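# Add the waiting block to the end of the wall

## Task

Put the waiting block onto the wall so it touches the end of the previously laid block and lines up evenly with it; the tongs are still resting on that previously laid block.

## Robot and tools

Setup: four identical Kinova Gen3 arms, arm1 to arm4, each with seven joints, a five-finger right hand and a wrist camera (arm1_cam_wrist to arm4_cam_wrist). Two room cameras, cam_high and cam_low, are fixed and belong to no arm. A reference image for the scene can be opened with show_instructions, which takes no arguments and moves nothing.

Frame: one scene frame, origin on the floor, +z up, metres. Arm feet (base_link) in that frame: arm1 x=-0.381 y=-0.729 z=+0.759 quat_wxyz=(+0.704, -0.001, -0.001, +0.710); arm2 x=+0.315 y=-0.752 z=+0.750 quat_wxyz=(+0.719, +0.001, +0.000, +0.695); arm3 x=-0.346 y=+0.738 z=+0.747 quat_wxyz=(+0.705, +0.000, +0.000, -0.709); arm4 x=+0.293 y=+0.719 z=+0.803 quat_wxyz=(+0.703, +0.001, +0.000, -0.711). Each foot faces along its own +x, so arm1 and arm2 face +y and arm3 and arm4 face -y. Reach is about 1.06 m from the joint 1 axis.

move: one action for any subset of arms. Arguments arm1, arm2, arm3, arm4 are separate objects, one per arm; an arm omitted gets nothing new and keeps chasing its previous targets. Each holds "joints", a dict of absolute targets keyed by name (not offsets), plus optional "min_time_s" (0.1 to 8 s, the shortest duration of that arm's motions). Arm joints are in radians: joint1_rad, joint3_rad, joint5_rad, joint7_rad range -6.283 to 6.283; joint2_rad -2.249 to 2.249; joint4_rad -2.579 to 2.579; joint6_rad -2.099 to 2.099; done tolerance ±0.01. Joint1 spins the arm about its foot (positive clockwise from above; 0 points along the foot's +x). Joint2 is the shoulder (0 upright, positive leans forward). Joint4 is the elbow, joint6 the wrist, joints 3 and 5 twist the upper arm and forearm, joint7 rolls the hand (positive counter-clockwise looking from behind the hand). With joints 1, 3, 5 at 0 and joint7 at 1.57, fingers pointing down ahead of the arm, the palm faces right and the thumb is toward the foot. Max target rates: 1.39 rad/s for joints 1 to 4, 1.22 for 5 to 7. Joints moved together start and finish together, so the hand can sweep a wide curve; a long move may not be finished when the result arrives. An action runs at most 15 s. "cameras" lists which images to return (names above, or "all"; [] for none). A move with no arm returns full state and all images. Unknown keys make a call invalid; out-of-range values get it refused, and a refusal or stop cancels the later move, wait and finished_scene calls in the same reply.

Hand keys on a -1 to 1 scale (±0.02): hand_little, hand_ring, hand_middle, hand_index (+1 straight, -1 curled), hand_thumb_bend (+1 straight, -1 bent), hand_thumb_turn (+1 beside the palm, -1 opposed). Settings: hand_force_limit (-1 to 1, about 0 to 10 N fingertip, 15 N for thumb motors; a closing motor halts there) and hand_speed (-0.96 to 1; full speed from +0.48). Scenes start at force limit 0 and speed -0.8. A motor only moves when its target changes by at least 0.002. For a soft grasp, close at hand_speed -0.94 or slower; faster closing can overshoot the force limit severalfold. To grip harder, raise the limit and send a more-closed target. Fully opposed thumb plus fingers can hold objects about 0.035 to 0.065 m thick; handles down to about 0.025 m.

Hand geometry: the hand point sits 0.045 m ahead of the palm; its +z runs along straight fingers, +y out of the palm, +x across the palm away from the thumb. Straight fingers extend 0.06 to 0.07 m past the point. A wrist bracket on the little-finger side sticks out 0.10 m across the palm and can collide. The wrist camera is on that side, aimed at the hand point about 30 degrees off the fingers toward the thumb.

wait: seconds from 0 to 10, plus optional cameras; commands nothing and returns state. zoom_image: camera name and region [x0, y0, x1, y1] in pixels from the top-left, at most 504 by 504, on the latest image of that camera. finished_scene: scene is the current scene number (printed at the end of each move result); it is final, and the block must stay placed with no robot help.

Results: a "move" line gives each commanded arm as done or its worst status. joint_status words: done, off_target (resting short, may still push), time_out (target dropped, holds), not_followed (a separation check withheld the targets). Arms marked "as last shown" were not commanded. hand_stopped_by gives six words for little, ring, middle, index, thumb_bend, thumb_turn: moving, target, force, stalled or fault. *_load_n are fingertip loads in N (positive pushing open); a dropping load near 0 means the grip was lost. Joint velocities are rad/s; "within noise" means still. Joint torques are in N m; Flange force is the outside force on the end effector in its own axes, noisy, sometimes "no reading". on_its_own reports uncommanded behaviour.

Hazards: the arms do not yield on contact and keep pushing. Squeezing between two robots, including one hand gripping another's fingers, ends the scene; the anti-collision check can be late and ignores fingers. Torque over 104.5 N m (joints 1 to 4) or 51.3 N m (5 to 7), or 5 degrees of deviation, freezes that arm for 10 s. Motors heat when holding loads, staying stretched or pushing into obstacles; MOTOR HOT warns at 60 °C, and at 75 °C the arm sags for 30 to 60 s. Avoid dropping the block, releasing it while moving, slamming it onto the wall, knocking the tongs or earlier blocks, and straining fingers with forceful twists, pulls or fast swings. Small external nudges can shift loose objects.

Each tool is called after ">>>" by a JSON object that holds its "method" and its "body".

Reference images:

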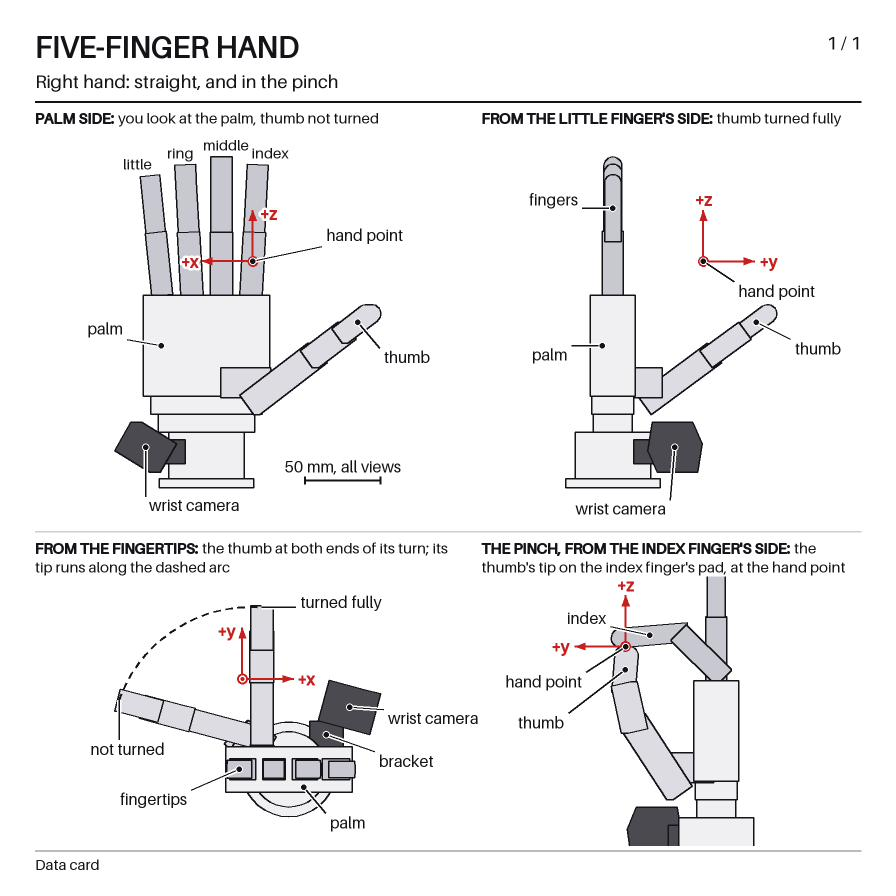

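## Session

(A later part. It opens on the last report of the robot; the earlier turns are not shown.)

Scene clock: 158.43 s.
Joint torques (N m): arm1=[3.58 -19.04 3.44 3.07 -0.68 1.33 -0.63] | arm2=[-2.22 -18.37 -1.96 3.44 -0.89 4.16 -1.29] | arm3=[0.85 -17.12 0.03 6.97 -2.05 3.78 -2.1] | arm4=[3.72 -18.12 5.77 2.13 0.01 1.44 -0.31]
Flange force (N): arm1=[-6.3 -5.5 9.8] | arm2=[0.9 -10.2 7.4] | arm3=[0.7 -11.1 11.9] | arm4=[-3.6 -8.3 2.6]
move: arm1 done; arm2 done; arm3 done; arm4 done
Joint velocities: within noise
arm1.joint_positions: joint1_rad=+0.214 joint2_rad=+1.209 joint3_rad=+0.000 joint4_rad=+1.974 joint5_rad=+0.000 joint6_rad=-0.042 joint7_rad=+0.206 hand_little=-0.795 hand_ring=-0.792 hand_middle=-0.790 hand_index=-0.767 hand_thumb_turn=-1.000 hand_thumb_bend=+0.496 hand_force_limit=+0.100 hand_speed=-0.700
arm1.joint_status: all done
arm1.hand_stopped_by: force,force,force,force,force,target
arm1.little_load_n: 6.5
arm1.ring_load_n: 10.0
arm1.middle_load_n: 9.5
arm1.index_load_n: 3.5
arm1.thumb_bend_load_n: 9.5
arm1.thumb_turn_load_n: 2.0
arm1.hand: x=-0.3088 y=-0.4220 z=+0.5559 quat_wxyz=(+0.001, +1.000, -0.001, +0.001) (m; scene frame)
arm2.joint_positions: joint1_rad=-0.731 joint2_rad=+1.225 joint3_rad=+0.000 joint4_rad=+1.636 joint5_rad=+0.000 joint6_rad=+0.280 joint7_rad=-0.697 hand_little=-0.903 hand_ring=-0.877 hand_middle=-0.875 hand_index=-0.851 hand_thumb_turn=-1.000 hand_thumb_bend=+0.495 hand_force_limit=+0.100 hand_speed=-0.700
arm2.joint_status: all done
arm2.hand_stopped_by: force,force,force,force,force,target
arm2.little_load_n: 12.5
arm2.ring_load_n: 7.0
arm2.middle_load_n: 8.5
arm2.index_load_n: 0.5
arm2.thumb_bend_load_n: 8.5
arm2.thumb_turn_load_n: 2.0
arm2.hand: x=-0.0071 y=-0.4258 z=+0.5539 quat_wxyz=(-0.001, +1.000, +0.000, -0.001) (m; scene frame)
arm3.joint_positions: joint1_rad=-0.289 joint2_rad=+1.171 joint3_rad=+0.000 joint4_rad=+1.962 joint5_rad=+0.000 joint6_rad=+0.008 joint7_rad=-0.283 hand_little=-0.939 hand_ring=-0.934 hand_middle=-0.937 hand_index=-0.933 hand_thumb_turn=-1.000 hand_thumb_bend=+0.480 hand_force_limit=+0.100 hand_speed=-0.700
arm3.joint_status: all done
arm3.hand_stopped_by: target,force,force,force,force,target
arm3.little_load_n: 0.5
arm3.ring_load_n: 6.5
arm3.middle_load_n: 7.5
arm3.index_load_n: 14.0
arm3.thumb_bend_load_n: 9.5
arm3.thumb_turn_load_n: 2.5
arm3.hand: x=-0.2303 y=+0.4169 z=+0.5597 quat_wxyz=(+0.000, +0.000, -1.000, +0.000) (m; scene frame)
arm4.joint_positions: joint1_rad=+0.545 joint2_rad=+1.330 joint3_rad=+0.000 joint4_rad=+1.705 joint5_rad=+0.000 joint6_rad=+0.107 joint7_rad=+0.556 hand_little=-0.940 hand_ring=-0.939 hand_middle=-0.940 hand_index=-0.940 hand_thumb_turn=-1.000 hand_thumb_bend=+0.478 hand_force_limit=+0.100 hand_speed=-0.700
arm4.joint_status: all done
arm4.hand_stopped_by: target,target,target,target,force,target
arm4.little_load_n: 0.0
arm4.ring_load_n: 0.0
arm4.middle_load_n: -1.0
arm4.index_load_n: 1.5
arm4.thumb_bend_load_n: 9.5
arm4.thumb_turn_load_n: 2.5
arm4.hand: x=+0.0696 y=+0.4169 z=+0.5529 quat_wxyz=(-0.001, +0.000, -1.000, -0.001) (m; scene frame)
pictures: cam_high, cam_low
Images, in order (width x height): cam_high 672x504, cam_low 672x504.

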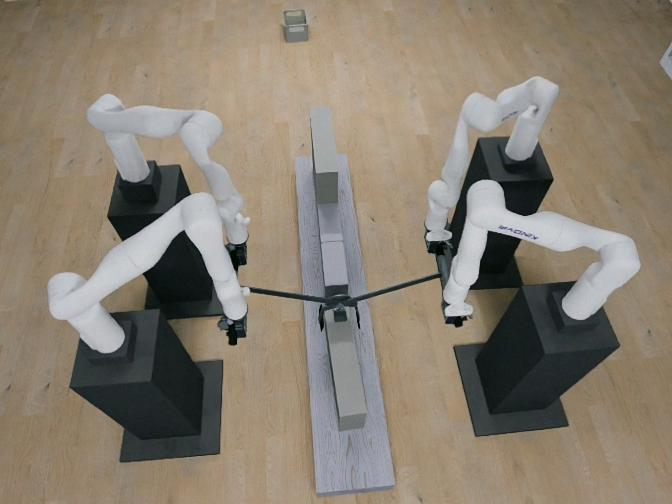

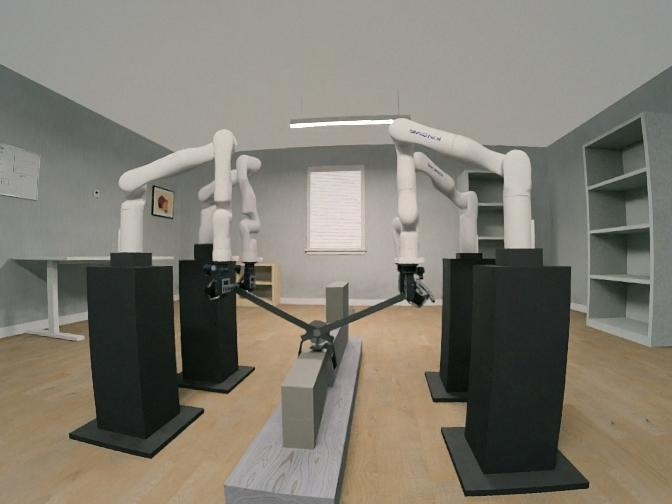

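>>> {"method": "move", "body": {"arm1": {"joints":{"joint1_rad":-0.0652,"joint2_rad":1.2121,"joint4_rad":2.0255,"joint6_rad":-0.0960,"joint7_rad":-0.0437},"min_time_s":2}, "arm2": {"joints":{"joint1_rad":-0.8668,"joint2_rad":1.2923,"joint4_rad":1.3450,"joint6_rad":0.5043,"joint7_rad":-0.8030},"min_time_s":2}, "arm3": {"joints":{"joint1_rad":0.0363,"joint2_rad":1.1714,"joint4_rad":1.9787,"joint6_rad":-0.0085,"joint7_rad":0.0720},"min_time_s":2}, "arm4": {"joints":{"joint1_rad":0.7606,"joint2_rad":1.3716,"joint4_rad":1.4208,"joint6_rad":0.3492,"joint7_rad":0.8019},"min_time_s":2}, "cameras": ["cam_high"]}}

>>> {"method": "move", "body": {"arm1": {"joints":{"joint1_rad":-0.3537,"joint2_rad":1.2092,"joint4_rad":1.9747,"joint6_rad":-0.0423,"joint7_rad":-0.3172},"min_time_s":2.2}, "arm2": {"joints":{"joint1_rad":-0.9769,"joint2_rad":1.4278,"joint4_rad":0.9163,"joint6_rad":0.7975,"joint7_rad":-0.8980},"min_time_s":2.2}, "arm3": {"joints":{"joint1_rad":0.3331,"joint2_rad":1.1744,"joint4_rad":1.8801,"joint6_rad":0.0871,"joint7_rad":0.3838},"min_time_s":2.2}, "arm4": {"joints":{"joint1_rad":0.9079,"joint2_rad":1.4832,"joint4_rad":1.0016,"joint6_rad":0.6567,"joint7_rad":0.9642},"min_time_s":2.2}, "cameras": ["cam_high","cam_low"]}}

>>> {"method": "zoom_image", "body": {"camera": "cam_high", "region": [220, 260, 472, 449]}}

>>> {"method": "zoom_image", "body": {"camera": "cam_low", "region": [200, 280, 420, 445]}}

Scene clock: 163.23 s.
Joint torques (N m): arm1=[3.18 -16.64 2.44 3.3 -0.48 1.38 -0.44] | arm2=[-4.92 -22.28 -5.06 1.24 -1.78 4.92 -1.02] | arm3=[3.29 -16.49 3.73 8.36 -2.1 4.5 -2.2] | arm4=[4.69 -20.73 5.92 -0.48 0.43 1.16 -0.49]
Flange force (N): arm1=[-7.2 -2.9 4.5] | arm2=[2.5 -12.7 11.1] | arm3=[-1.4 -12.1 13.3] | arm4=[-2.0 -8.9 2.5]
move: arm1 done; arm2 done; arm3 done; arm4 done
Joint velocities: within noise
arm1.joint_positions: joint1_rad=-0.065 joint2_rad=+1.212 joint3_rad=+0.000 joint4_rad=+2.025 joint5_rad=+0.000 joint6_rad=-0.096 joint7_rad=-0.044 hand_little=-0.795 hand_ring=-0.792 hand_middle=-0.790 hand_index=-0.767 hand_thumb_turn=-1.000 hand_thumb_bend=+0.496 hand_force_limit=+0.100 hand_speed=-0.700
arm1.joint_status: all done
arm1.hand_stopped_by: force,force,force,force,force,target
arm1.little_load_n: 7.5
arm1.ring_load_n: 10.5
arm1.middle_load_n: 10.0
arm1.index_load_n: 3.5
arm1.thumb_bend_load_n: 9.5
arm1.thumb_turn_load_n: 2.0
arm1.hand: x=-0.4110 y=-0.4255 z=+0.5556 quat_wxyz=(+0.001, +1.000, +0.014, +0.001) (m; scene frame)
arm2.joint_positions: joint1_rad=-0.867 joint2_rad=+1.292 joint3_rad=+0.000 joint4_rad=+1.345 joint5_rad=+0.000 joint6_rad=+0.504 joint7_rad=-0.803 hand_little=-0.903 hand_ring=-0.877 hand_middle=-0.875 hand_index=-0.851 hand_thumb_turn=-1.000 hand_thumb_bend=+0.495 hand_force_limit=+0.100 hand_speed=-0.700
arm2.joint_status: all done
arm2.hand_stopped_by: force,force,force,force,force,target
arm2.little_load_n: 13.0
arm2.ring_load_n: 7.5
arm2.middle_load_n: 8.5
arm2.index_load_n: 0.0
arm2.thumb_bend_load_n: 8.5
arm2.thumb_turn_load_n: 2.0
arm2.hand: x=-0.1093 y=-0.4202 z=+0.5540 quat_wxyz=(-0.001, +1.000, +0.015, -0.001) (m; scene frame)
arm3.joint_positions: joint1_rad=+0.036 joint2_rad=+1.171 joint3_rad=+0.000 joint4_rad=+1.979 joint5_rad=+0.000 joint6_rad=-0.008 joint7_rad=+0.072 hand_little=-0.939 hand_ring=-0.934 hand_middle=-0.937 hand_index=-0.933 hand_thumb_turn=-1.000 hand_thumb_bend=+0.480 hand_force_limit=+0.100 hand_speed=-0.700
arm3.joint_status: all done
arm3.hand_stopped_by: target,force,force,force,force,target
arm3.little_load_n: 0.5
arm3.ring_load_n: 5.5
arm3.middle_load_n: 8.0
arm3.index_load_n: 15.0
arm3.thumb_bend_load_n: 9.5
arm3.thumb_turn_load_n: 2.5
arm3.hand: x=-0.3582 y=+0.4158 z=+0.5596 quat_wxyz=(+0.000, +0.015, -1.000, +0.000) (m; scene frame)
arm4.joint_positions: joint1_rad=+0.761 joint2_rad=+1.372 joint3_rad=+0.000 joint4_rad=+1.421 joint5_rad=+0.000 joint6_rad=+0.349 joint7_rad=+0.802 hand_little=-0.940 hand_ring=-0.939 hand_middle=-0.940 hand_index=-0.940 hand_thumb_turn=-1.000 hand_thumb_bend=+0.478 hand_force_limit=+0.100 hand_speed=-0.700
arm4.joint_status: all done
arm4.hand_stopped_by: target,target,target,target,force,target
arm4.little_load_n: 0.5
arm4.ring_load_n: 0.0
arm4.middle_load_n: -1.0
arm4.index_load_n: 2.5
arm4.thumb_bend_load_n: 9.5
arm4.thumb_turn_load_n: 2.0
arm4.hand: x=-0.0582 y=+0.4247 z=+0.5526 quat_wxyz=(-0.001, +0.015, -1.000, -0.001) (m; scene frame)
pictures: cam_high
Images, in order (width x height): cam_high 672x504.

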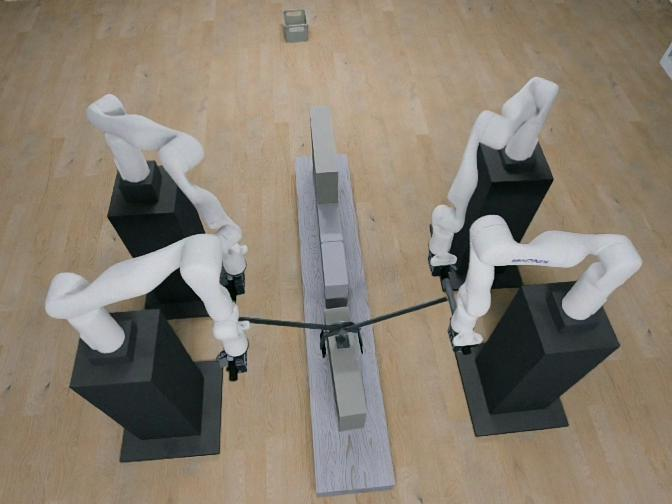

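Scene clock: 165.80 s.
Joint torques (N m): arm1=[2.33 -17.5 1.77 3.06 0.01 1.49 0.02] | arm2=[-8.01 -25.48 -6.65 -3.09 -2.93 4.33 -0.54] | arm3=[7.34 -19.51 9.86 3.75 -1.29 3.11 -1.74] | arm4=[3.28 -20.23 3.42 0.97 0.35 3.22 -0.6]
Flange force (N): arm1=[-6.7 -1.6 6.0] | arm2=[7.3 -11.2 8.5] | arm3=[-10.2 -9.9 11.9] | arm4=[9.2 -10.9 3.7]
move: arm1 done; arm2 done; arm3 done; arm4 done
Joint velocities: within noise
arm1.joint_positions: joint1_rad=-0.354 joint2_rad=+1.209 joint3_rad=+0.000 joint4_rad=+1.975 joint5_rad=+0.000 joint6_rad=-0.042 joint7_rad=-0.317 hand_little=-0.795 hand_ring=-0.792 hand_middle=-0.790 hand_index=-0.767 hand_thumb_turn=-1.000 hand_thumb_bend=+0.496 hand_force_limit=+0.100 hand_speed=-0.700
arm1.joint_status: all done
arm1.hand_stopped_by: force,force,force,force,force,target
arm1.little_load_n: 7.5
arm1.ring_load_n: 10.0
arm1.middle_load_n: 10.0
arm1.index_load_n: 1.5
arm1.thumb_bend_load_n: 9.0
arm1.thumb_turn_load_n: 2.5
arm1.hand: x=-0.5195 y=-0.4261 z=+0.5553 quat_wxyz=(+0.001, +1.000, +0.022, +0.001) (m; scene frame)
arm2.joint_positions: joint1_rad=-0.977 joint2_rad=+1.428 joint3_rad=+0.000 joint4_rad=+0.916 joint5_rad=+0.000 joint6_rad=+0.797 joint7_rad=-0.898 hand_little=-0.903 hand_ring=-0.877 hand_middle=-0.875 hand_index=-0.851 hand_thumb_turn=-1.000 hand_thumb_bend=+0.495 hand_force_limit=+0.100 hand_speed=-0.700
arm2.joint_status: all done
arm2.hand_stopped_by: force,force,force,force,force,target
arm2.little_load_n: 12.5
arm2.ring_load_n: 7.0
arm2.middle_load_n: 8.5
arm2.index_load_n: 0.0
arm2.thumb_bend_load_n: 8.0
arm2.thumb_turn_load_n: 2.0
arm2.hand: x=-0.2179 y=-0.4166 z=+0.5541 quat_wxyz=(-0.001, +1.000, +0.023, -0.001) (m; scene frame)
arm3.joint_positions: joint1_rad=+0.333 joint2_rad=+1.174 joint3_rad=+0.000 joint4_rad=+1.880 joint5_rad=+0.000 joint6_rad=+0.087 joint7_rad=+0.384 hand_little=-0.939 hand_ring=-0.934 hand_middle=-0.937 hand_index=-0.933 hand_thumb_turn=-1.000 hand_thumb_bend=+0.480 hand_force_limit=+0.100 hand_speed=-0.700
arm3.joint_status: all done
arm3.hand_stopped_by: target,force,force,force,force,target
arm3.little_load_n: 0.5
arm3.ring_load_n: 5.5
arm3.middle_load_n: 8.0
arm3.index_load_n: 14.5
arm3.thumb_bend_load_n: 9.5
arm3.thumb_turn_load_n: 2.5
arm3.hand: x=-0.4795 y=+0.4163 z=+0.5596 quat_wxyz=(+0.000, +0.022, -1.000, +0.000) (m; scene frame)
arm4.joint_positions: joint1_rad=+0.908 joint2_rad=+1.483 joint3_rad=+0.000 joint4_rad=+1.002 joint5_rad=+0.000 joint6_rad=+0.657 joint7_rad=+0.964 hand_little=-0.940 hand_ring=-0.939 hand_middle=-0.940 hand_index=-0.940 hand_thumb_turn=-1.000 hand_thumb_bend=+0.478 hand_force_limit=+0.100 hand_speed=-0.700
arm4.joint_status: all done
arm4.hand_stopped_by: target,target,target,target,force,target
arm4.little_load_n: 0.0
arm4.ring_load_n: 0.0
arm4.middle_load_n: -1.0
arm4.index_load_n: 0.5
arm4.thumb_bend_load_n: 10.0
arm4.thumb_turn_load_n: 2.5
arm4.hand: x=-0.1796 y=+0.4296 z=+0.5522 quat_wxyz=(-0.001, +0.023, -1.000, -0.001) (m; scene frame)
pictures: cam_high, cam_low
Images, in order (width x height): cam_high 672x504, cam_low 672x504.

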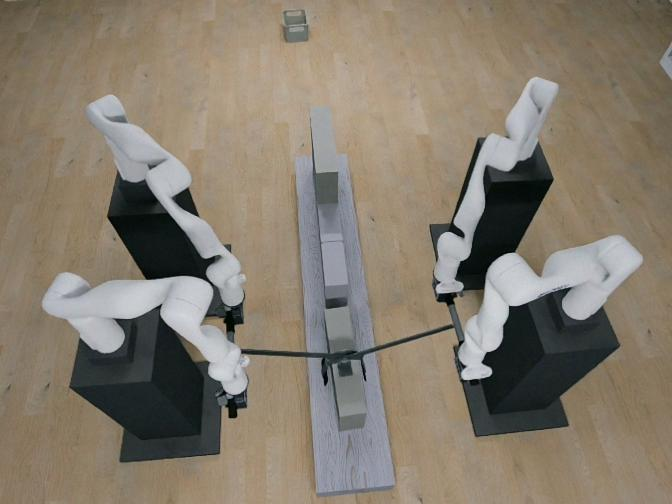

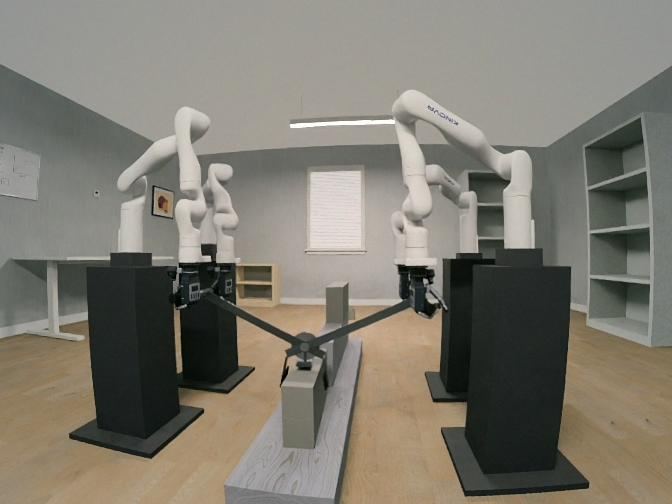

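Scaled by 2.000 from the camera's 672x504 image, which has a finer 960x720 frame.

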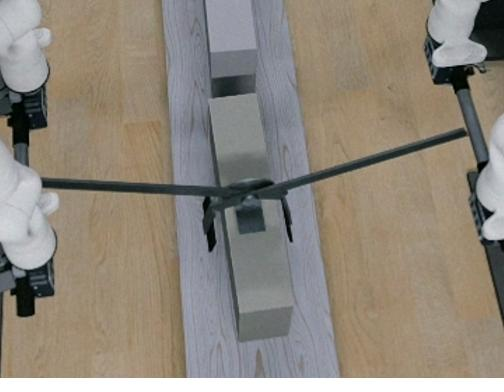

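Scaled by 2.291 from the camera's 672x504 image, which has a finer 960x720 frame.

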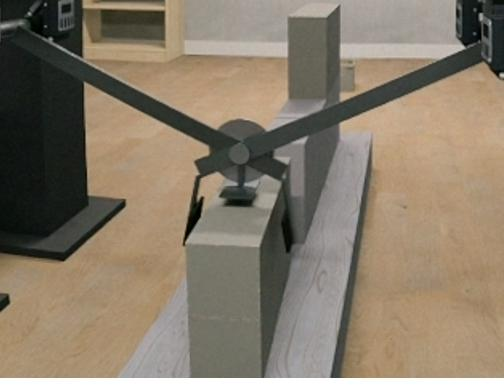

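>>> {"method": "move", "body": {"cameras": ["cam_high","arm1_cam_wrist","arm3_cam_wrist"]}}

>>> {"method": "zoom_image", "body": {"camera": "cam_high", "region": [300, 310, 400, 385]}}

>>> {"method": "zoom_image", "body": {"camera": "cam_high", "region": [205, 310, 325, 430]}}

Scene clock: 171.33 s.
Joint torques (N m): arm1=[2.26 -17.41 1.81 3.04 0.01 1.49 0.01] | arm2=[-8.02 -25.52 -6.62 -3.1 -2.97 4.37 -0.54] | arm3=[7.31 -19.56 9.92 3.76 -1.3 3.1 -1.73] | arm4=[3.3 -20.19 3.42 0.95 0.37 3.23 -0.64]
Flange force (N): arm1=[-6.4 -1.6 5.7] | arm2=[7.4 -11.2 8.6] | arm3=[-10.1 -10.0 12.0] | arm4=[9.0 -10.8 3.6]
Joint velocities: within noise
arm1.joint_positions: joint1_rad=-0.354 joint2_rad=+1.209 joint3_rad=+0.000 joint4_rad=+1.975 joint5_rad=+0.000 joint6_rad=-0.042 joint7_rad=-0.317 hand_little=-0.795 hand_ring=-0.792 hand_middle=-0.790 hand_index=-0.767 hand_thumb_turn=-1.000 hand_thumb_bend=+0.496 hand_force_limit=+0.100 hand_speed=-0.700
arm1.joint_status: all done
arm1.hand_stopped_by: force,force,force,force,force,target
arm1.little_load_n: 7.5
arm1.ring_load_n: 10.0
arm1.middle_load_n: 9.5
arm1.index_load_n: 1.5
arm1.thumb_bend_load_n: 9.0
arm1.thumb_turn_load_n: 2.0
arm1.hand: x=-0.5195 y=-0.4261 z=+0.5553 quat_wxyz=(+0.001, +1.000, +0.022, +0.001) (m; scene frame)
arm2.joint_positions: joint1_rad=-0.977 joint2_rad=+1.428 joint3_rad=+0.000 joint4_rad=+0.916 joint5_rad=+0.000 joint6_rad=+0.797 joint7_rad=-0.898 hand_little=-0.903 hand_ring=-0.877 hand_middle=-0.875 hand_index=-0.851 hand_thumb_turn=-1.000 hand_thumb_bend=+0.495 hand_force_limit=+0.100 hand_speed=-0.700
arm2.joint_status: all done
arm2.hand_stopped_by: force,force,force,force,force,target
arm2.little_load_n: 12.5
arm2.ring_load_n: 7.0
arm2.middle_load_n: 8.5
arm2.index_load_n: 0.0
arm2.thumb_bend_load_n: 8.0
arm2.thumb_turn_load_n: 1.5
arm2.hand: x=-0.2179 y=-0.4166 z=+0.5541 quat_wxyz=(-0.001, +1.000, +0.023, -0.001) (m; scene frame)
arm3.joint_positions: joint1_rad=+0.333 joint2_rad=+1.174 joint3_rad=+0.000 joint4_rad=+1.880 joint5_rad=+0.000 joint6_rad=+0.087 joint7_rad=+0.384 hand_little=-0.939 hand_ring=-0.934 hand_middle=-0.937 hand_index=-0.933 hand_thumb_turn=-1.000 hand_thumb_bend=+0.480 hand_force_limit=+0.100 hand_speed=-0.700
arm3.joint_status: all done
arm3.hand_stopped_by: target,force,force,force,force,target
arm3.little_load_n: 0.5
arm3.ring_load_n: 5.5
arm3.middle_load_n: 7.5
arm3.index_load_n: 14.5
arm3.thumb_bend_load_n: 9.5
arm3.thumb_turn_load_n: 2.5
arm3.hand: x=-0.4796 y=+0.4163 z=+0.5596 quat_wxyz=(+0.000, +0.022, -1.000, +0.000) (m; scene frame)
arm4.joint_positions: joint1_rad=+0.908 joint2_rad=+1.483 joint3_rad=+0.000 joint4_rad=+1.002 joint5_rad=+0.000 joint6_rad=+0.657 joint7_rad=+0.964 hand_little=-0.940 hand_ring=-0.939 hand_middle=-0.940 hand_index=-0.940 hand_thumb_turn=-1.000 hand_thumb_bend=+0.478 hand_force_limit=+0.100 hand_speed=-0.700
arm4.joint_status: all done
arm4.hand_stopped_by: target,target,target,target,force,target
arm4.little_load_n: 0.0
arm4.ring_load_n: 0.0
arm4.middle_load_n: -1.0
arm4.index_load_n: 0.5
arm4.thumb_bend_load_n: 9.5
arm4.thumb_turn_load_n: 2.0
arm4.hand: x=-0.1796 y=+0.4296 z=+0.5523 quat_wxyz=(-0.001, +0.023, -1.000, -0.001) (m; scene frame)
pictures: arm1_cam_wrist, arm3_cam_wrist, cam_high
Images, in order (width x height): arm1_cam_wrist 672x504, arm3_cam_wrist 672x504, cam_high 672x504.

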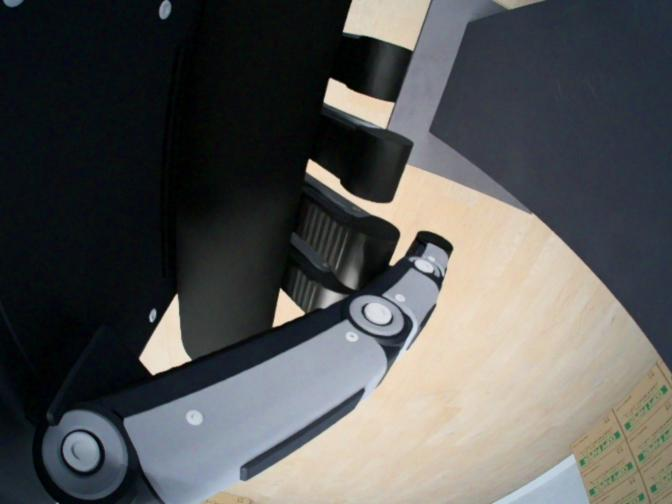

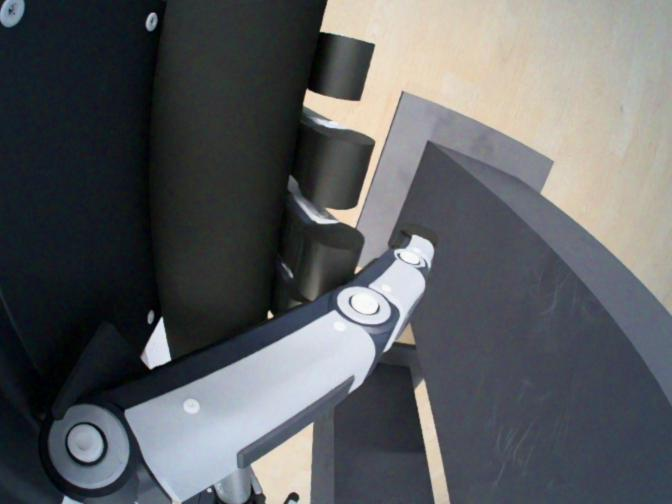

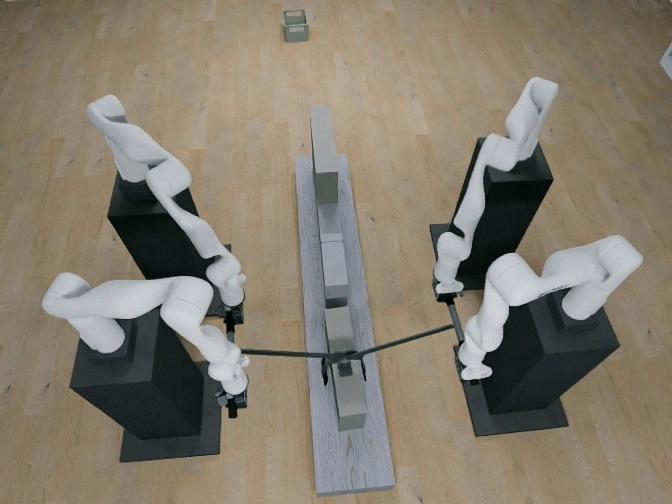

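Scaled by 5.040 from the camera's 672x504 image, which has a finer 960x720 frame.

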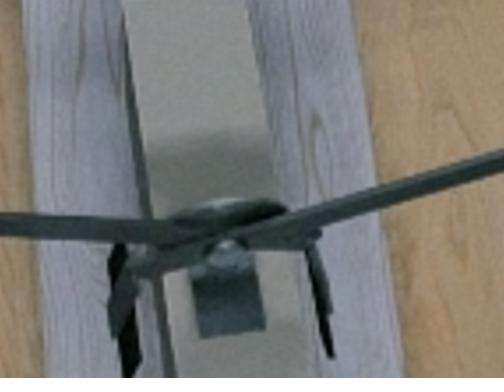

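Scaled by 4.200 from the camera's 672x504 image, which has a finer 960x720 frame.

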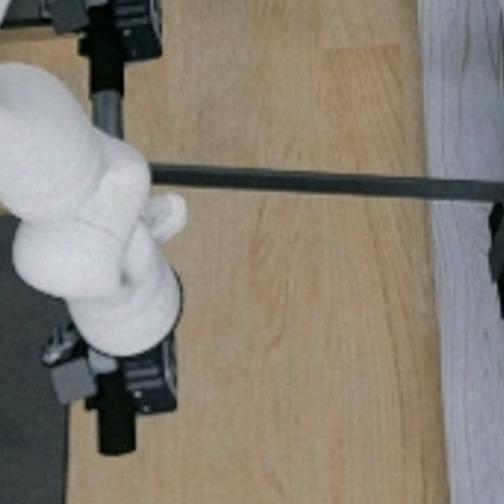

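>>> {"method": "move", "body": {"arm1": {"joints":{"joint1_rad":-0.3486,"joint2_rad":1.2618,"joint4_rad":1.9666,"joint6_rad":-0.0868,"joint7_rad":-0.3141},"min_time_s":2}, "arm2": {"joints":{"joint1_rad":-0.9809,"joint2_rad":1.4549,"joint4_rad":0.9286,"joint6_rad":0.7581,"joint7_rad":-0.9040},"min_time_s":2}, "arm3": {"joints":{"joint1_rad":0.3146,"joint2_rad":1.2245,"joint4_rad":1.8451,"joint6_rad":0.0720,"joint7_rad":0.3633},"min_time_s":2}, "arm4": {"joints":{"joint1_rad":0.8936,"joint2_rad":1.5261,"joint4_rad":0.9688,"joint6_rad":0.6467,"joint7_rad":0.9479},"min_time_s":2}, "cameras": ["cam_high","cam_low"]}}

>>> {"method": "zoom_image", "body": {"camera": "cam_high", "region": [300, 300, 420, 435]}}

>>> {"method": "zoom_image", "body": {"camera": "cam_low", "region": [240, 310, 380, 450]}}

Scene clock: 181.37 s.
Joint torques (N m): arm1=[3.77 -20.34 4.68 -2.74 -0.13 -1.29 0] | arm2=[-3.41 -25.58 -2.22 -6.3 -0.88 1.58 -0.42] | arm3=[-0.58 -21.34 0.43 -4.06 -1.17 -1.29 -1.25] | arm4=[-0.57 -24.38 0.8 -4.09 -0.12 0.44 -0.15]
Flange force (N): arm1=[-7.7 9.9 1.3] | arm2=[10.0 0.6 2.0] | arm3=[1.2 7.9 0.4] | arm4=[3.5 -0.8 2.4]
move: arm1 done; arm2 done; arm3 done; arm4 done
Joint velocities: within noise
arm1.joint_positions: joint1_rad=-0.349 joint2_rad=+1.262 joint3_rad=+0.000 joint4_rad=+1.967 joint5_rad=+0.000 joint6_rad=-0.087 joint7_rad=-0.314 hand_little=-0.795 hand_ring=-0.792 hand_middle=-0.790 hand_index=-0.767 hand_thumb_turn=-1.000 hand_thumb_bend=+0.496 hand_force_limit=+0.100 hand_speed=-0.700
arm1.joint_status: all done
arm1.hand_stopped_by: force,force,force,force,force,target
arm1.little_load_n: 6.0
arm1.ring_load_n: 8.0
arm1.middle_load_n: 9.0
arm1.index_load_n: 0.5
arm1.thumb_bend_load_n: 9.0
arm1.thumb_turn_load_n: 2.0
arm1.hand: x=-0.5154 y=-0.4318 z=+0.5353 quat_wxyz=(+0.001, +1.000, +0.021, +0.001) (m; scene frame)
arm2.joint_positions: joint1_rad=-0.981 joint2_rad=+1.455 joint3_rad=+0.000 joint4_rad=+0.929 joint5_rad=+0.000 joint6_rad=+0.758 joint7_rad=-0.904 hand_little=-0.903 hand_ring=-0.877 hand_middle=-0.875 hand_index=-0.851 hand_thumb_turn=-1.000 hand_thumb_bend=+0.495 hand_force_limit=+0.100 hand_speed=-0.700
arm2.joint_status: all done
arm2.hand_stopped_by: force,force,force,force,force,target
arm2.little_load_n: 11.0
arm2.ring_load_n: 5.0
arm2.middle_load_n: 7.5
arm2.index_load_n: 0.0
arm2.thumb_bend_load_n: 8.0
arm2.thumb_turn_load_n: 1.5
arm2.hand: x=-0.2137 y=-0.4229 z=+0.5341 quat_wxyz=(-0.001, +1.000, +0.022, -0.001) (m; scene frame)
arm3.joint_positions: joint1_rad=+0.315 joint2_rad=+1.225 joint3_rad=+0.000 joint4_rad=+1.845 joint5_rad=+0.000 joint6_rad=+0.072 joint7_rad=+0.363 hand_little=-0.939 hand_ring=-0.934 hand_middle=-0.937 hand_index=-0.933 hand_thumb_turn=-1.000 hand_thumb_bend=+0.480 hand_force_limit=+0.100 hand_speed=-0.700
arm3.joint_status: all done
arm3.hand_stopped_by: target,force,force,force,force,target
arm3.little_load_n: 1.0
arm3.ring_load_n: 4.5
arm3.middle_load_n: 5.0
arm3.index_load_n: 8.0
arm3.thumb_bend_load_n: 9.0
arm3.thumb_turn_load_n: 2.5
arm3.hand: x=-0.4733 y=+0.4106 z=+0.5396 quat_wxyz=(+0.000, +0.021, -1.000, +0.000) (m; scene frame)
arm4.joint_positions: joint1_rad=+0.894 joint2_rad=+1.526 joint3_rad=+0.000 joint4_rad=+0.969 joint5_rad=+0.000 joint6_rad=+0.647 joint7_rad=+0.948 hand_little=-0.940 hand_ring=-0.939 hand_middle=-0.940 hand_index=-0.940 hand_thumb_turn=-1.000 hand_thumb_bend=+0.478 hand_force_limit=+0.100 hand_speed=-0.700
arm4.joint_status: all done
arm4.hand_stopped_by: target,target,target,target,force,target
arm4.little_load_n: 0.0
arm4.ring_load_n: 0.5
arm4.middle_load_n: -0.5
arm4.index_load_n: 0.0
arm4.thumb_bend_load_n: 10.0
arm4.thumb_turn_load_n: 2.5
arm4.hand: x=-0.1733 y=+0.4233 z=+0.5323 quat_wxyz=(-0.001, +0.022, -1.000, -0.001) (m; scene frame)
pictures: cam_high, cam_low
Images, in order (width x height): cam_high 672x504, cam_low 672x504.

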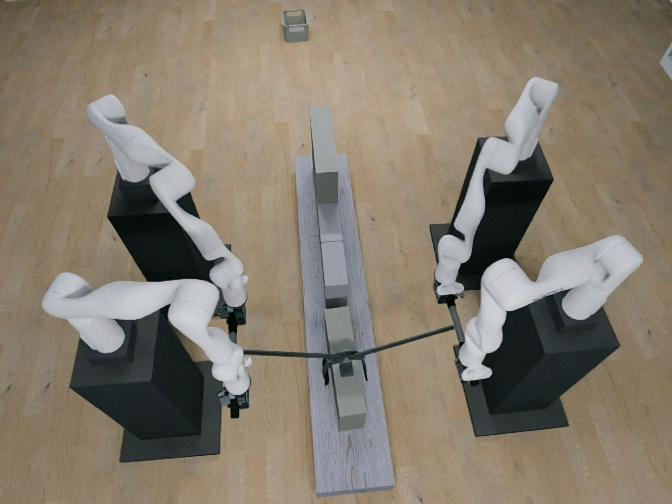

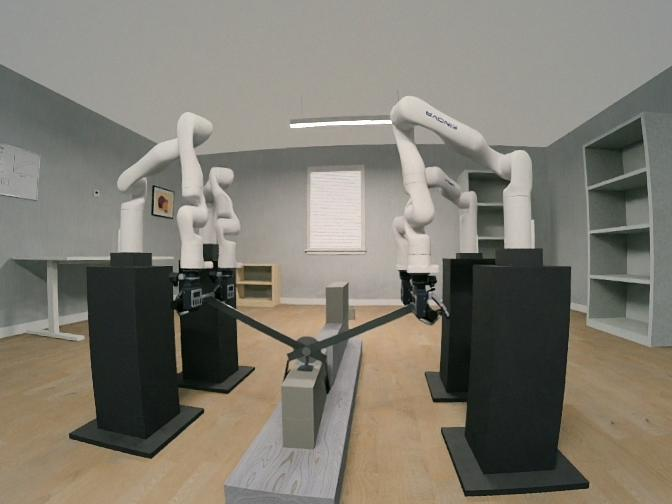

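Scaled by 3.733 from the camera's 672x504 image, which has a finer 960x720 frame.

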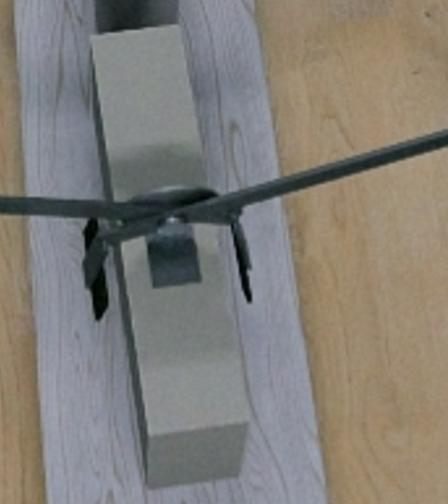

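Scaled by 3.600 from the camera's 672x504 image, which has a finer 960x720 frame.

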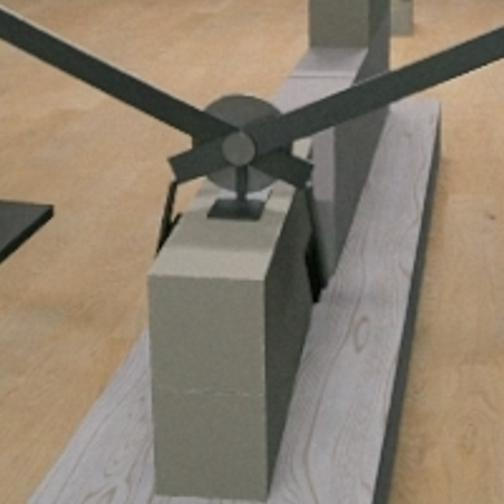

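>>> {"method": "move", "body": {"arm1": {"joints":{"joint1_rad":-0.3114,"joint2_rad":1.0442,"joint4_rad":1.9667,"joint6_rad":0.1307,"joint7_rad":-0.2619},"min_time_s":2.5}, "arm2": {"joints":{"joint1_rad":-0.9313,"joint2_rad":1.3312,"joint4_rad":0.9064,"joint6_rad":0.9040,"joint7_rad":-0.8394},"min_time_s":2.5}, "arm3": {"joints":{"joint1_rad":0.2965,"joint2_rad":1.0341,"joint4_rad":1.8131,"joint6_rad":0.2944,"joint7_rad":0.3602},"min_time_s":2.5}, "arm4": {"joints":{"joint1_rad":0.8586,"joint2_rad":1.3812,"joint4_rad":0.9936,"joint6_rad":0.7668,"joint7_rad":0.9279},"min_time_s":2.5}, "cameras": ["cam_high","cam_low"]}}

>>> {"method": "zoom_image", "body": {"camera": "cam_high", "region": [300, 300, 420, 435]}}

>>> {"method": "zoom_image", "body": {"camera": "cam_low", "region": [240, 310, 380, 450]}}

Scene clock: 200.03 s.
Joint torques (N m): arm1=[4.32 -22.92 5.33 -9.24 0.92 -3.65 0.54] | arm2=[-4.6 -32.88 -0.9 -9.1 0.3 1.41 -0.22] | arm3=[4.31 -27.17 5.19 -7.24 -1.76 -2.58 -2.23] | arm4=[-0.71 -27.17 0.3 -7.47 -0.71 -1.16 -0.55]
Flange force (N): arm1=[-8.7 17.3 1.1] | arm2=[7.5 -2.9 14.0] | arm3=[-5.7 2.1 11.7] | arm4=[0.5 2.2 2.2]
move: arm1 done; arm2 done; arm3 done; arm4 done
Joint velocities: within noise
arm1.joint_positions: joint1_rad=-0.311 joint2_rad=+1.044 joint3_rad=+0.000 joint4_rad=+1.967 joint5_rad=+0.000 joint6_rad=+0.131 joint7_rad=-0.262 hand_little=-0.795 hand_ring=-0.793 hand_middle=-0.790 hand_index=-0.767 hand_thumb_turn=-1.000 hand_thumb_bend=+0.496 hand_force_limit=+0.100 hand_speed=-0.700
arm1.joint_status: all done
arm1.hand_stopped_by: force,force,force,force,force,target
arm1.little_load_n: 1.0
arm1.ring_load_n: 2.5
arm1.middle_load_n: 7.5
arm1.index_load_n: 0.0
arm1.thumb_bend_load_n: 8.5
arm1.thumb_turn_load_n: 1.5
arm1.hand: x=-0.5111 y=-0.3988 z=+0.6203 quat_wxyz=(+0.001, +1.000, +0.028, +0.001) (m; scene frame)
arm2.joint_positions: joint1_rad=-0.931 joint2_rad=+1.331 joint3_rad=+0.000 joint4_rad=+0.906 joint5_rad=+0.000 joint6_rad=+0.904 joint7_rad=-0.839 hand_little=-0.903 hand_ring=-0.877 hand_middle=-0.875 hand_index=-0.851 hand_thumb_turn=-1.000 hand_thumb_bend=+0.495 hand_force_limit=+0.100 hand_speed=-0.700
arm2.joint_status: all done
arm2.hand_stopped_by: force,force,force,force,force,target
arm2.little_load_n: 11.0
arm2.ring_load_n: 7.5
arm2.middle_load_n: 7.0
arm2.index_load_n: 0.0
arm2.thumb_bend_load_n: 9.5
arm2.thumb_turn_load_n: 2.0
arm2.hand: x=-0.2097 y=-0.3856 z=+0.6191 quat_wxyz=(-0.001, +1.000, +0.029, -0.001) (m; scene frame)
arm3.joint_positions: joint1_rad=+0.296 joint2_rad=+1.034 joint3_rad=+0.000 joint4_rad=+1.813 joint5_rad=+0.000 joint6_rad=+0.294 joint7_rad=+0.360 hand_little=-0.939 hand_ring=-0.934 hand_middle=-0.937 hand_index=-0.933 hand_thumb_turn=-1.000 hand_thumb_bend=+0.480 hand_force_limit=+0.100 hand_speed=-0.700
arm3.joint_status: all done
arm3.hand_stopped_by: target,force,force,force,force,target
arm3.little_load_n: 4.0
arm3.ring_load_n: 9.0
arm3.middle_load_n: 9.0
arm3.index_load_n: 17.5
arm3.thumb_bend_load_n: 12.0
arm3.thumb_turn_load_n: 3.5
arm3.hand: x=-0.4774 y=+0.3754 z=+0.6247 quat_wxyz=(+0.000, +0.029, -1.000, +0.000) (m; scene frame)
arm4.joint_positions: joint1_rad=+0.859 joint2_rad=+1.381 joint3_rad=+0.000 joint4_rad=+0.994 joint5_rad=+0.000 joint6_rad=+0.767 joint7_rad=+0.928 hand_little=-0.940 hand_ring=-0.939 hand_middle=-0.940 hand_index=-0.940 hand_thumb_turn=-1.000 hand_thumb_bend=+0.478 hand_force_limit=+0.100 hand_speed=-0.700
arm4.joint_status: all done
arm4.hand_stopped_by: target,target,target,target,force,target
arm4.little_load_n: 0.0
arm4.ring_load_n: 0.0
arm4.middle_load_n: 0.5
arm4.index_load_n: 4.0
arm4.thumb_bend_load_n: 10.5
arm4.thumb_turn_load_n: 2.5
arm4.hand: x=-0.1781 y=+0.3926 z=+0.6173 quat_wxyz=(-0.001, +0.029, -1.000, -0.001) (m; scene frame)
pictures: cam_high, cam_low
Images, in order (width x height): cam_high 672x504, cam_low 672x504.

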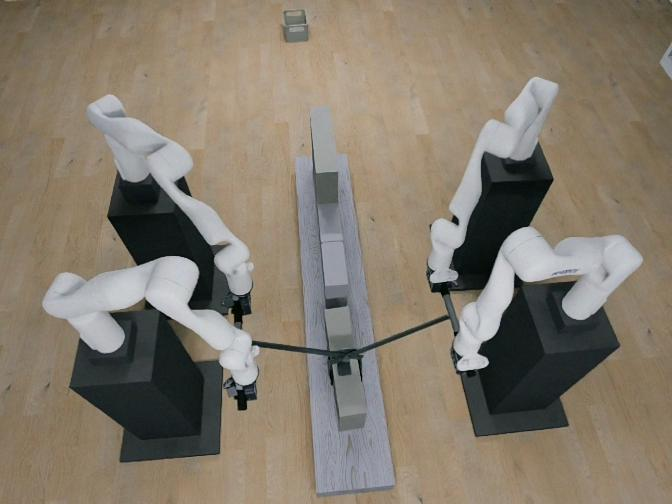

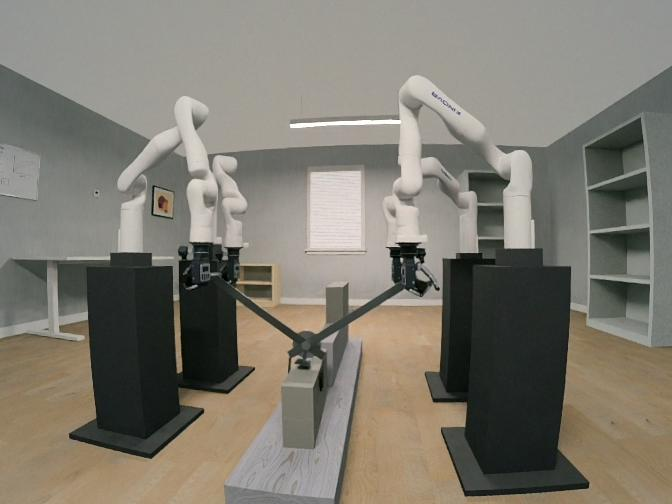

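Scaled by 3.733 from the camera's 672x504 image, which has a finer 960x720 frame.

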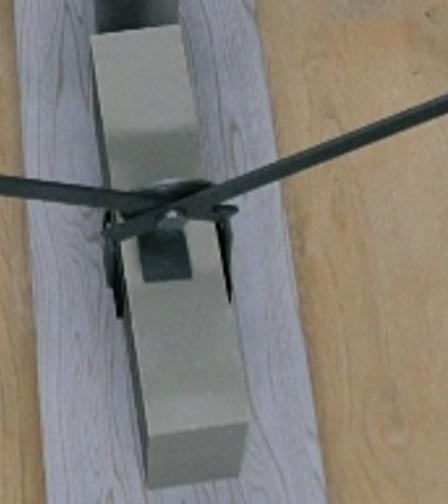

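Scaled by 3.600 from the camera's 672x504 image, which has a finer 960x720 frame.

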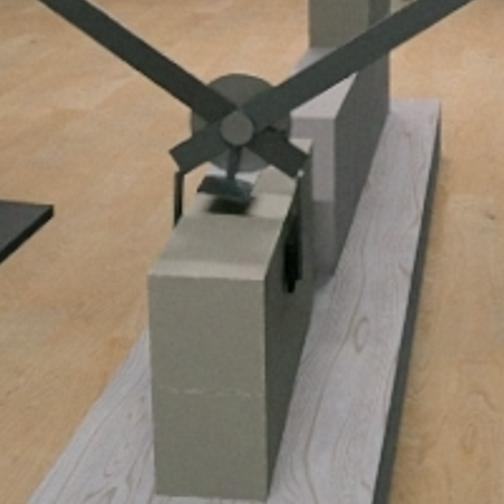

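>>> {"method": "move", "body": {"arm1": {"joints":{"joint1_rad":-0.3057,"joint2_rad":1.0178,"joint4_rad":1.9459,"joint6_rad":0.1778,"joint7_rad":-0.2562},"min_time_s":1.5}, "arm2": {"joints":{"joint1_rad":-0.9209,"joint2_rad":1.3253,"joint4_rad":0.8754,"joint6_rad":0.9409,"joint7_rad":-0.8290},"min_time_s":1.5}, "arm3": {"joints":{"joint1_rad":0.2896,"joint2_rad":1.0147,"joint4_rad":1.7903,"joint6_rad":0.3367,"joint7_rad":0.3533},"min_time_s":1.5}, "arm4": {"joints":{"joint1_rad":0.8478,"joint2_rad":1.3656,"joint4_rad":0.9819,"joint6_rad":0.7941,"joint7_rad":0.9171},"min_time_s":1.5}, "cameras": ["cam_high","cam_low"]}}

>>> {"method": "zoom_image", "body": {"camera": "cam_high", "region": [300, 300, 420, 435]}}

>>> {"method": "zoom_image", "body": {"camera": "cam_low", "region": [240, 310, 380, 450]}}

Scene clock: 203.00 s.
Joint torques (N m): arm1=[4.11 -26.66 5.88 -18.02 1.86 -7.42 1.21] | arm2=[0.82 -42.29 5.4 -19.52 4.79 -3.64 2.12] | arm3=[1.41 -39.35 3.66 -14.18 -0.6 -4.32 -1.12] | arm4=[-0.42 -36.04 1.45 -8.19 0.33 1.11 0.18]
Flange force (N): arm1=[-6.7 32.9 -2.2] | arm2=[15.9 22.0 17.4] | arm3=[-5.4 11.5 32.6] | arm4=[4.6 -2.7 20.8]
move: arm1 done; arm2 done; arm3 done; arm4 done
Joint velocities: within noise
arm1.joint_positions: joint1_rad=-0.306 joint2_rad=+1.018 joint3_rad=+0.000 joint4_rad=+1.946 joint5_rad=+0.000 joint6_rad=+0.178 joint7_rad=-0.256 hand_little=-0.795 hand_ring=-0.793 hand_middle=-0.790 hand_index=-0.767 hand_thumb_turn=-1.000 hand_thumb_bend=+0.496 hand_force_limit=+0.100 hand_speed=-0.700
arm1.joint_status: all done
arm1.hand_stopped_by: force,force,force,force,force,target
arm1.little_load_n: 3.0
arm1.ring_load_n: 4.0
arm1.middle_load_n: 7.5
arm1.index_load_n: 0.0
arm1.thumb_bend_load_n: 8.5
arm1.thumb_turn_load_n: 1.5
arm1.hand: x=-0.5117 y=-0.3897 z=+0.6321 quat_wxyz=(+0.001, +1.000, +0.028, +0.001) (m; scene frame)
arm2.joint_positions: joint1_rad=-0.921 joint2_rad=+1.325 joint3_rad=+0.000 joint4_rad=+0.875 joint5_rad=+0.000 joint6_rad=+0.941 joint7_rad=-0.829 hand_little=-0.903 hand_ring=-0.877 hand_middle=-0.875 hand_index=-0.851 hand_thumb_turn=-1.000 hand_thumb_bend=+0.496 hand_force_limit=+0.100 hand_speed=-0.700
arm2.joint_status: all done
arm2.hand_stopped_by: force,force,force,force,force,target
arm2.little_load_n: 15.0
arm2.ring_load_n: 10.0
arm2.middle_load_n: 8.0
arm2.index_load_n: 0.0
arm2.thumb_bend_load_n: 10.0
arm2.thumb_turn_load_n: 2.5
arm2.hand: x=-0.2102 y=-0.3765 z=+0.6308 quat_wxyz=(-0.001, +1.000, +0.029, -0.001) (m; scene frame)
arm3.joint_positions: joint1_rad=+0.290 joint2_rad=+1.015 joint3_rad=+0.000 joint4_rad=+1.790 joint5_rad=+0.000 joint6_rad=+0.337 joint7_rad=+0.353 hand_little=-0.939 hand_ring=-0.933 hand_middle=-0.937 hand_index=-0.933 hand_thumb_turn=-1.000 hand_thumb_bend=+0.480 hand_force_limit=+0.100 hand_speed=-0.700
arm3.joint_status: all done
arm3.hand_stopped_by: target,force,force,force,force,target
arm3.little_load_n: 7.5
arm3.ring_load_n: 13.0
arm3.middle_load_n: 9.5
arm3.index_load_n: 18.0
arm3.thumb_bend_load_n: 13.0
arm3.thumb_turn_load_n: 4.0
arm3.hand: x=-0.4769 y=+0.3664 z=+0.6358 quat_wxyz=(+0.000, +0.029, -1.000, +0.000) (m; scene frame)
arm4.joint_positions: joint1_rad=+0.848 joint2_rad=+1.366 joint3_rad=+0.000 joint4_rad=+0.982 joint5_rad=+0.000 joint6_rad=+0.794 joint7_rad=+0.917 hand_little=-0.940 hand_ring=-0.939 hand_middle=-0.939 hand_index=-0.939 hand_thumb_turn=-1.000 hand_thumb_bend=+0.478 hand_force_limit=+0.100 hand_speed=-0.700
arm4.joint_status: all done
arm4.hand_stopped_by: target,target,target,target,force,target
arm4.little_load_n: 0.0
arm4.ring_load_n: 4.0
arm4.middle_load_n: 4.5
arm4.index_load_n: 6.5
arm4.thumb_bend_load_n: 11.0
arm4.thumb_turn_load_n: 3.0
arm4.hand: x=-0.1776 y=+0.3841 z=+0.6298 quat_wxyz=(-0.001, +0.029, -1.000, -0.001) (m; scene frame)
pictures: cam_high, cam_low
Images, in order (width x height): cam_high 672x504, cam_low 672x504.

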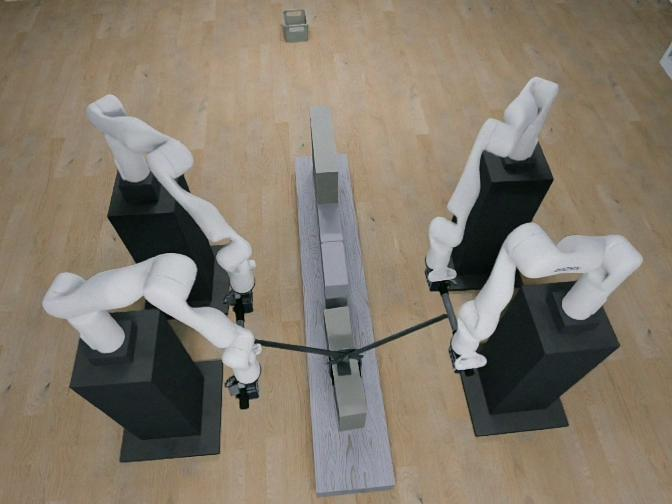

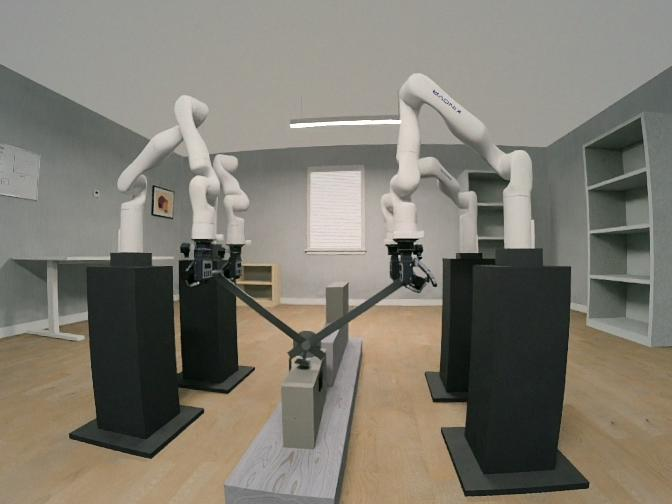

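Scaled by 3.733 from the camera's 672x504 image, which has a finer 960x720 frame.

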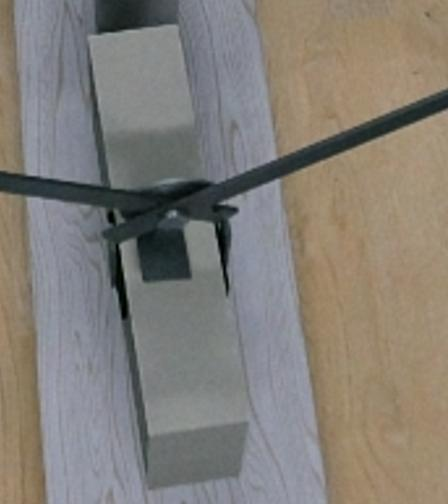

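Scaled by 3.600 from the camera's 672x504 image, which has a finer 960x720 frame.

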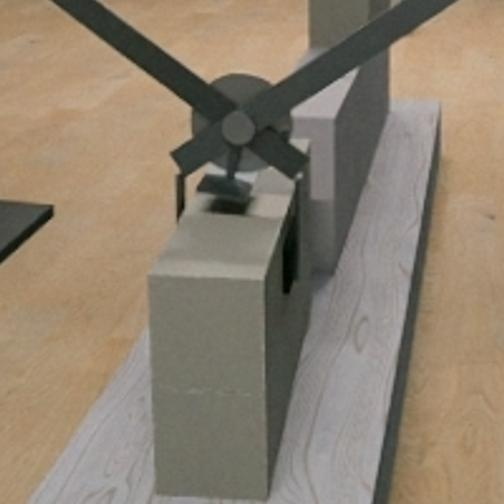

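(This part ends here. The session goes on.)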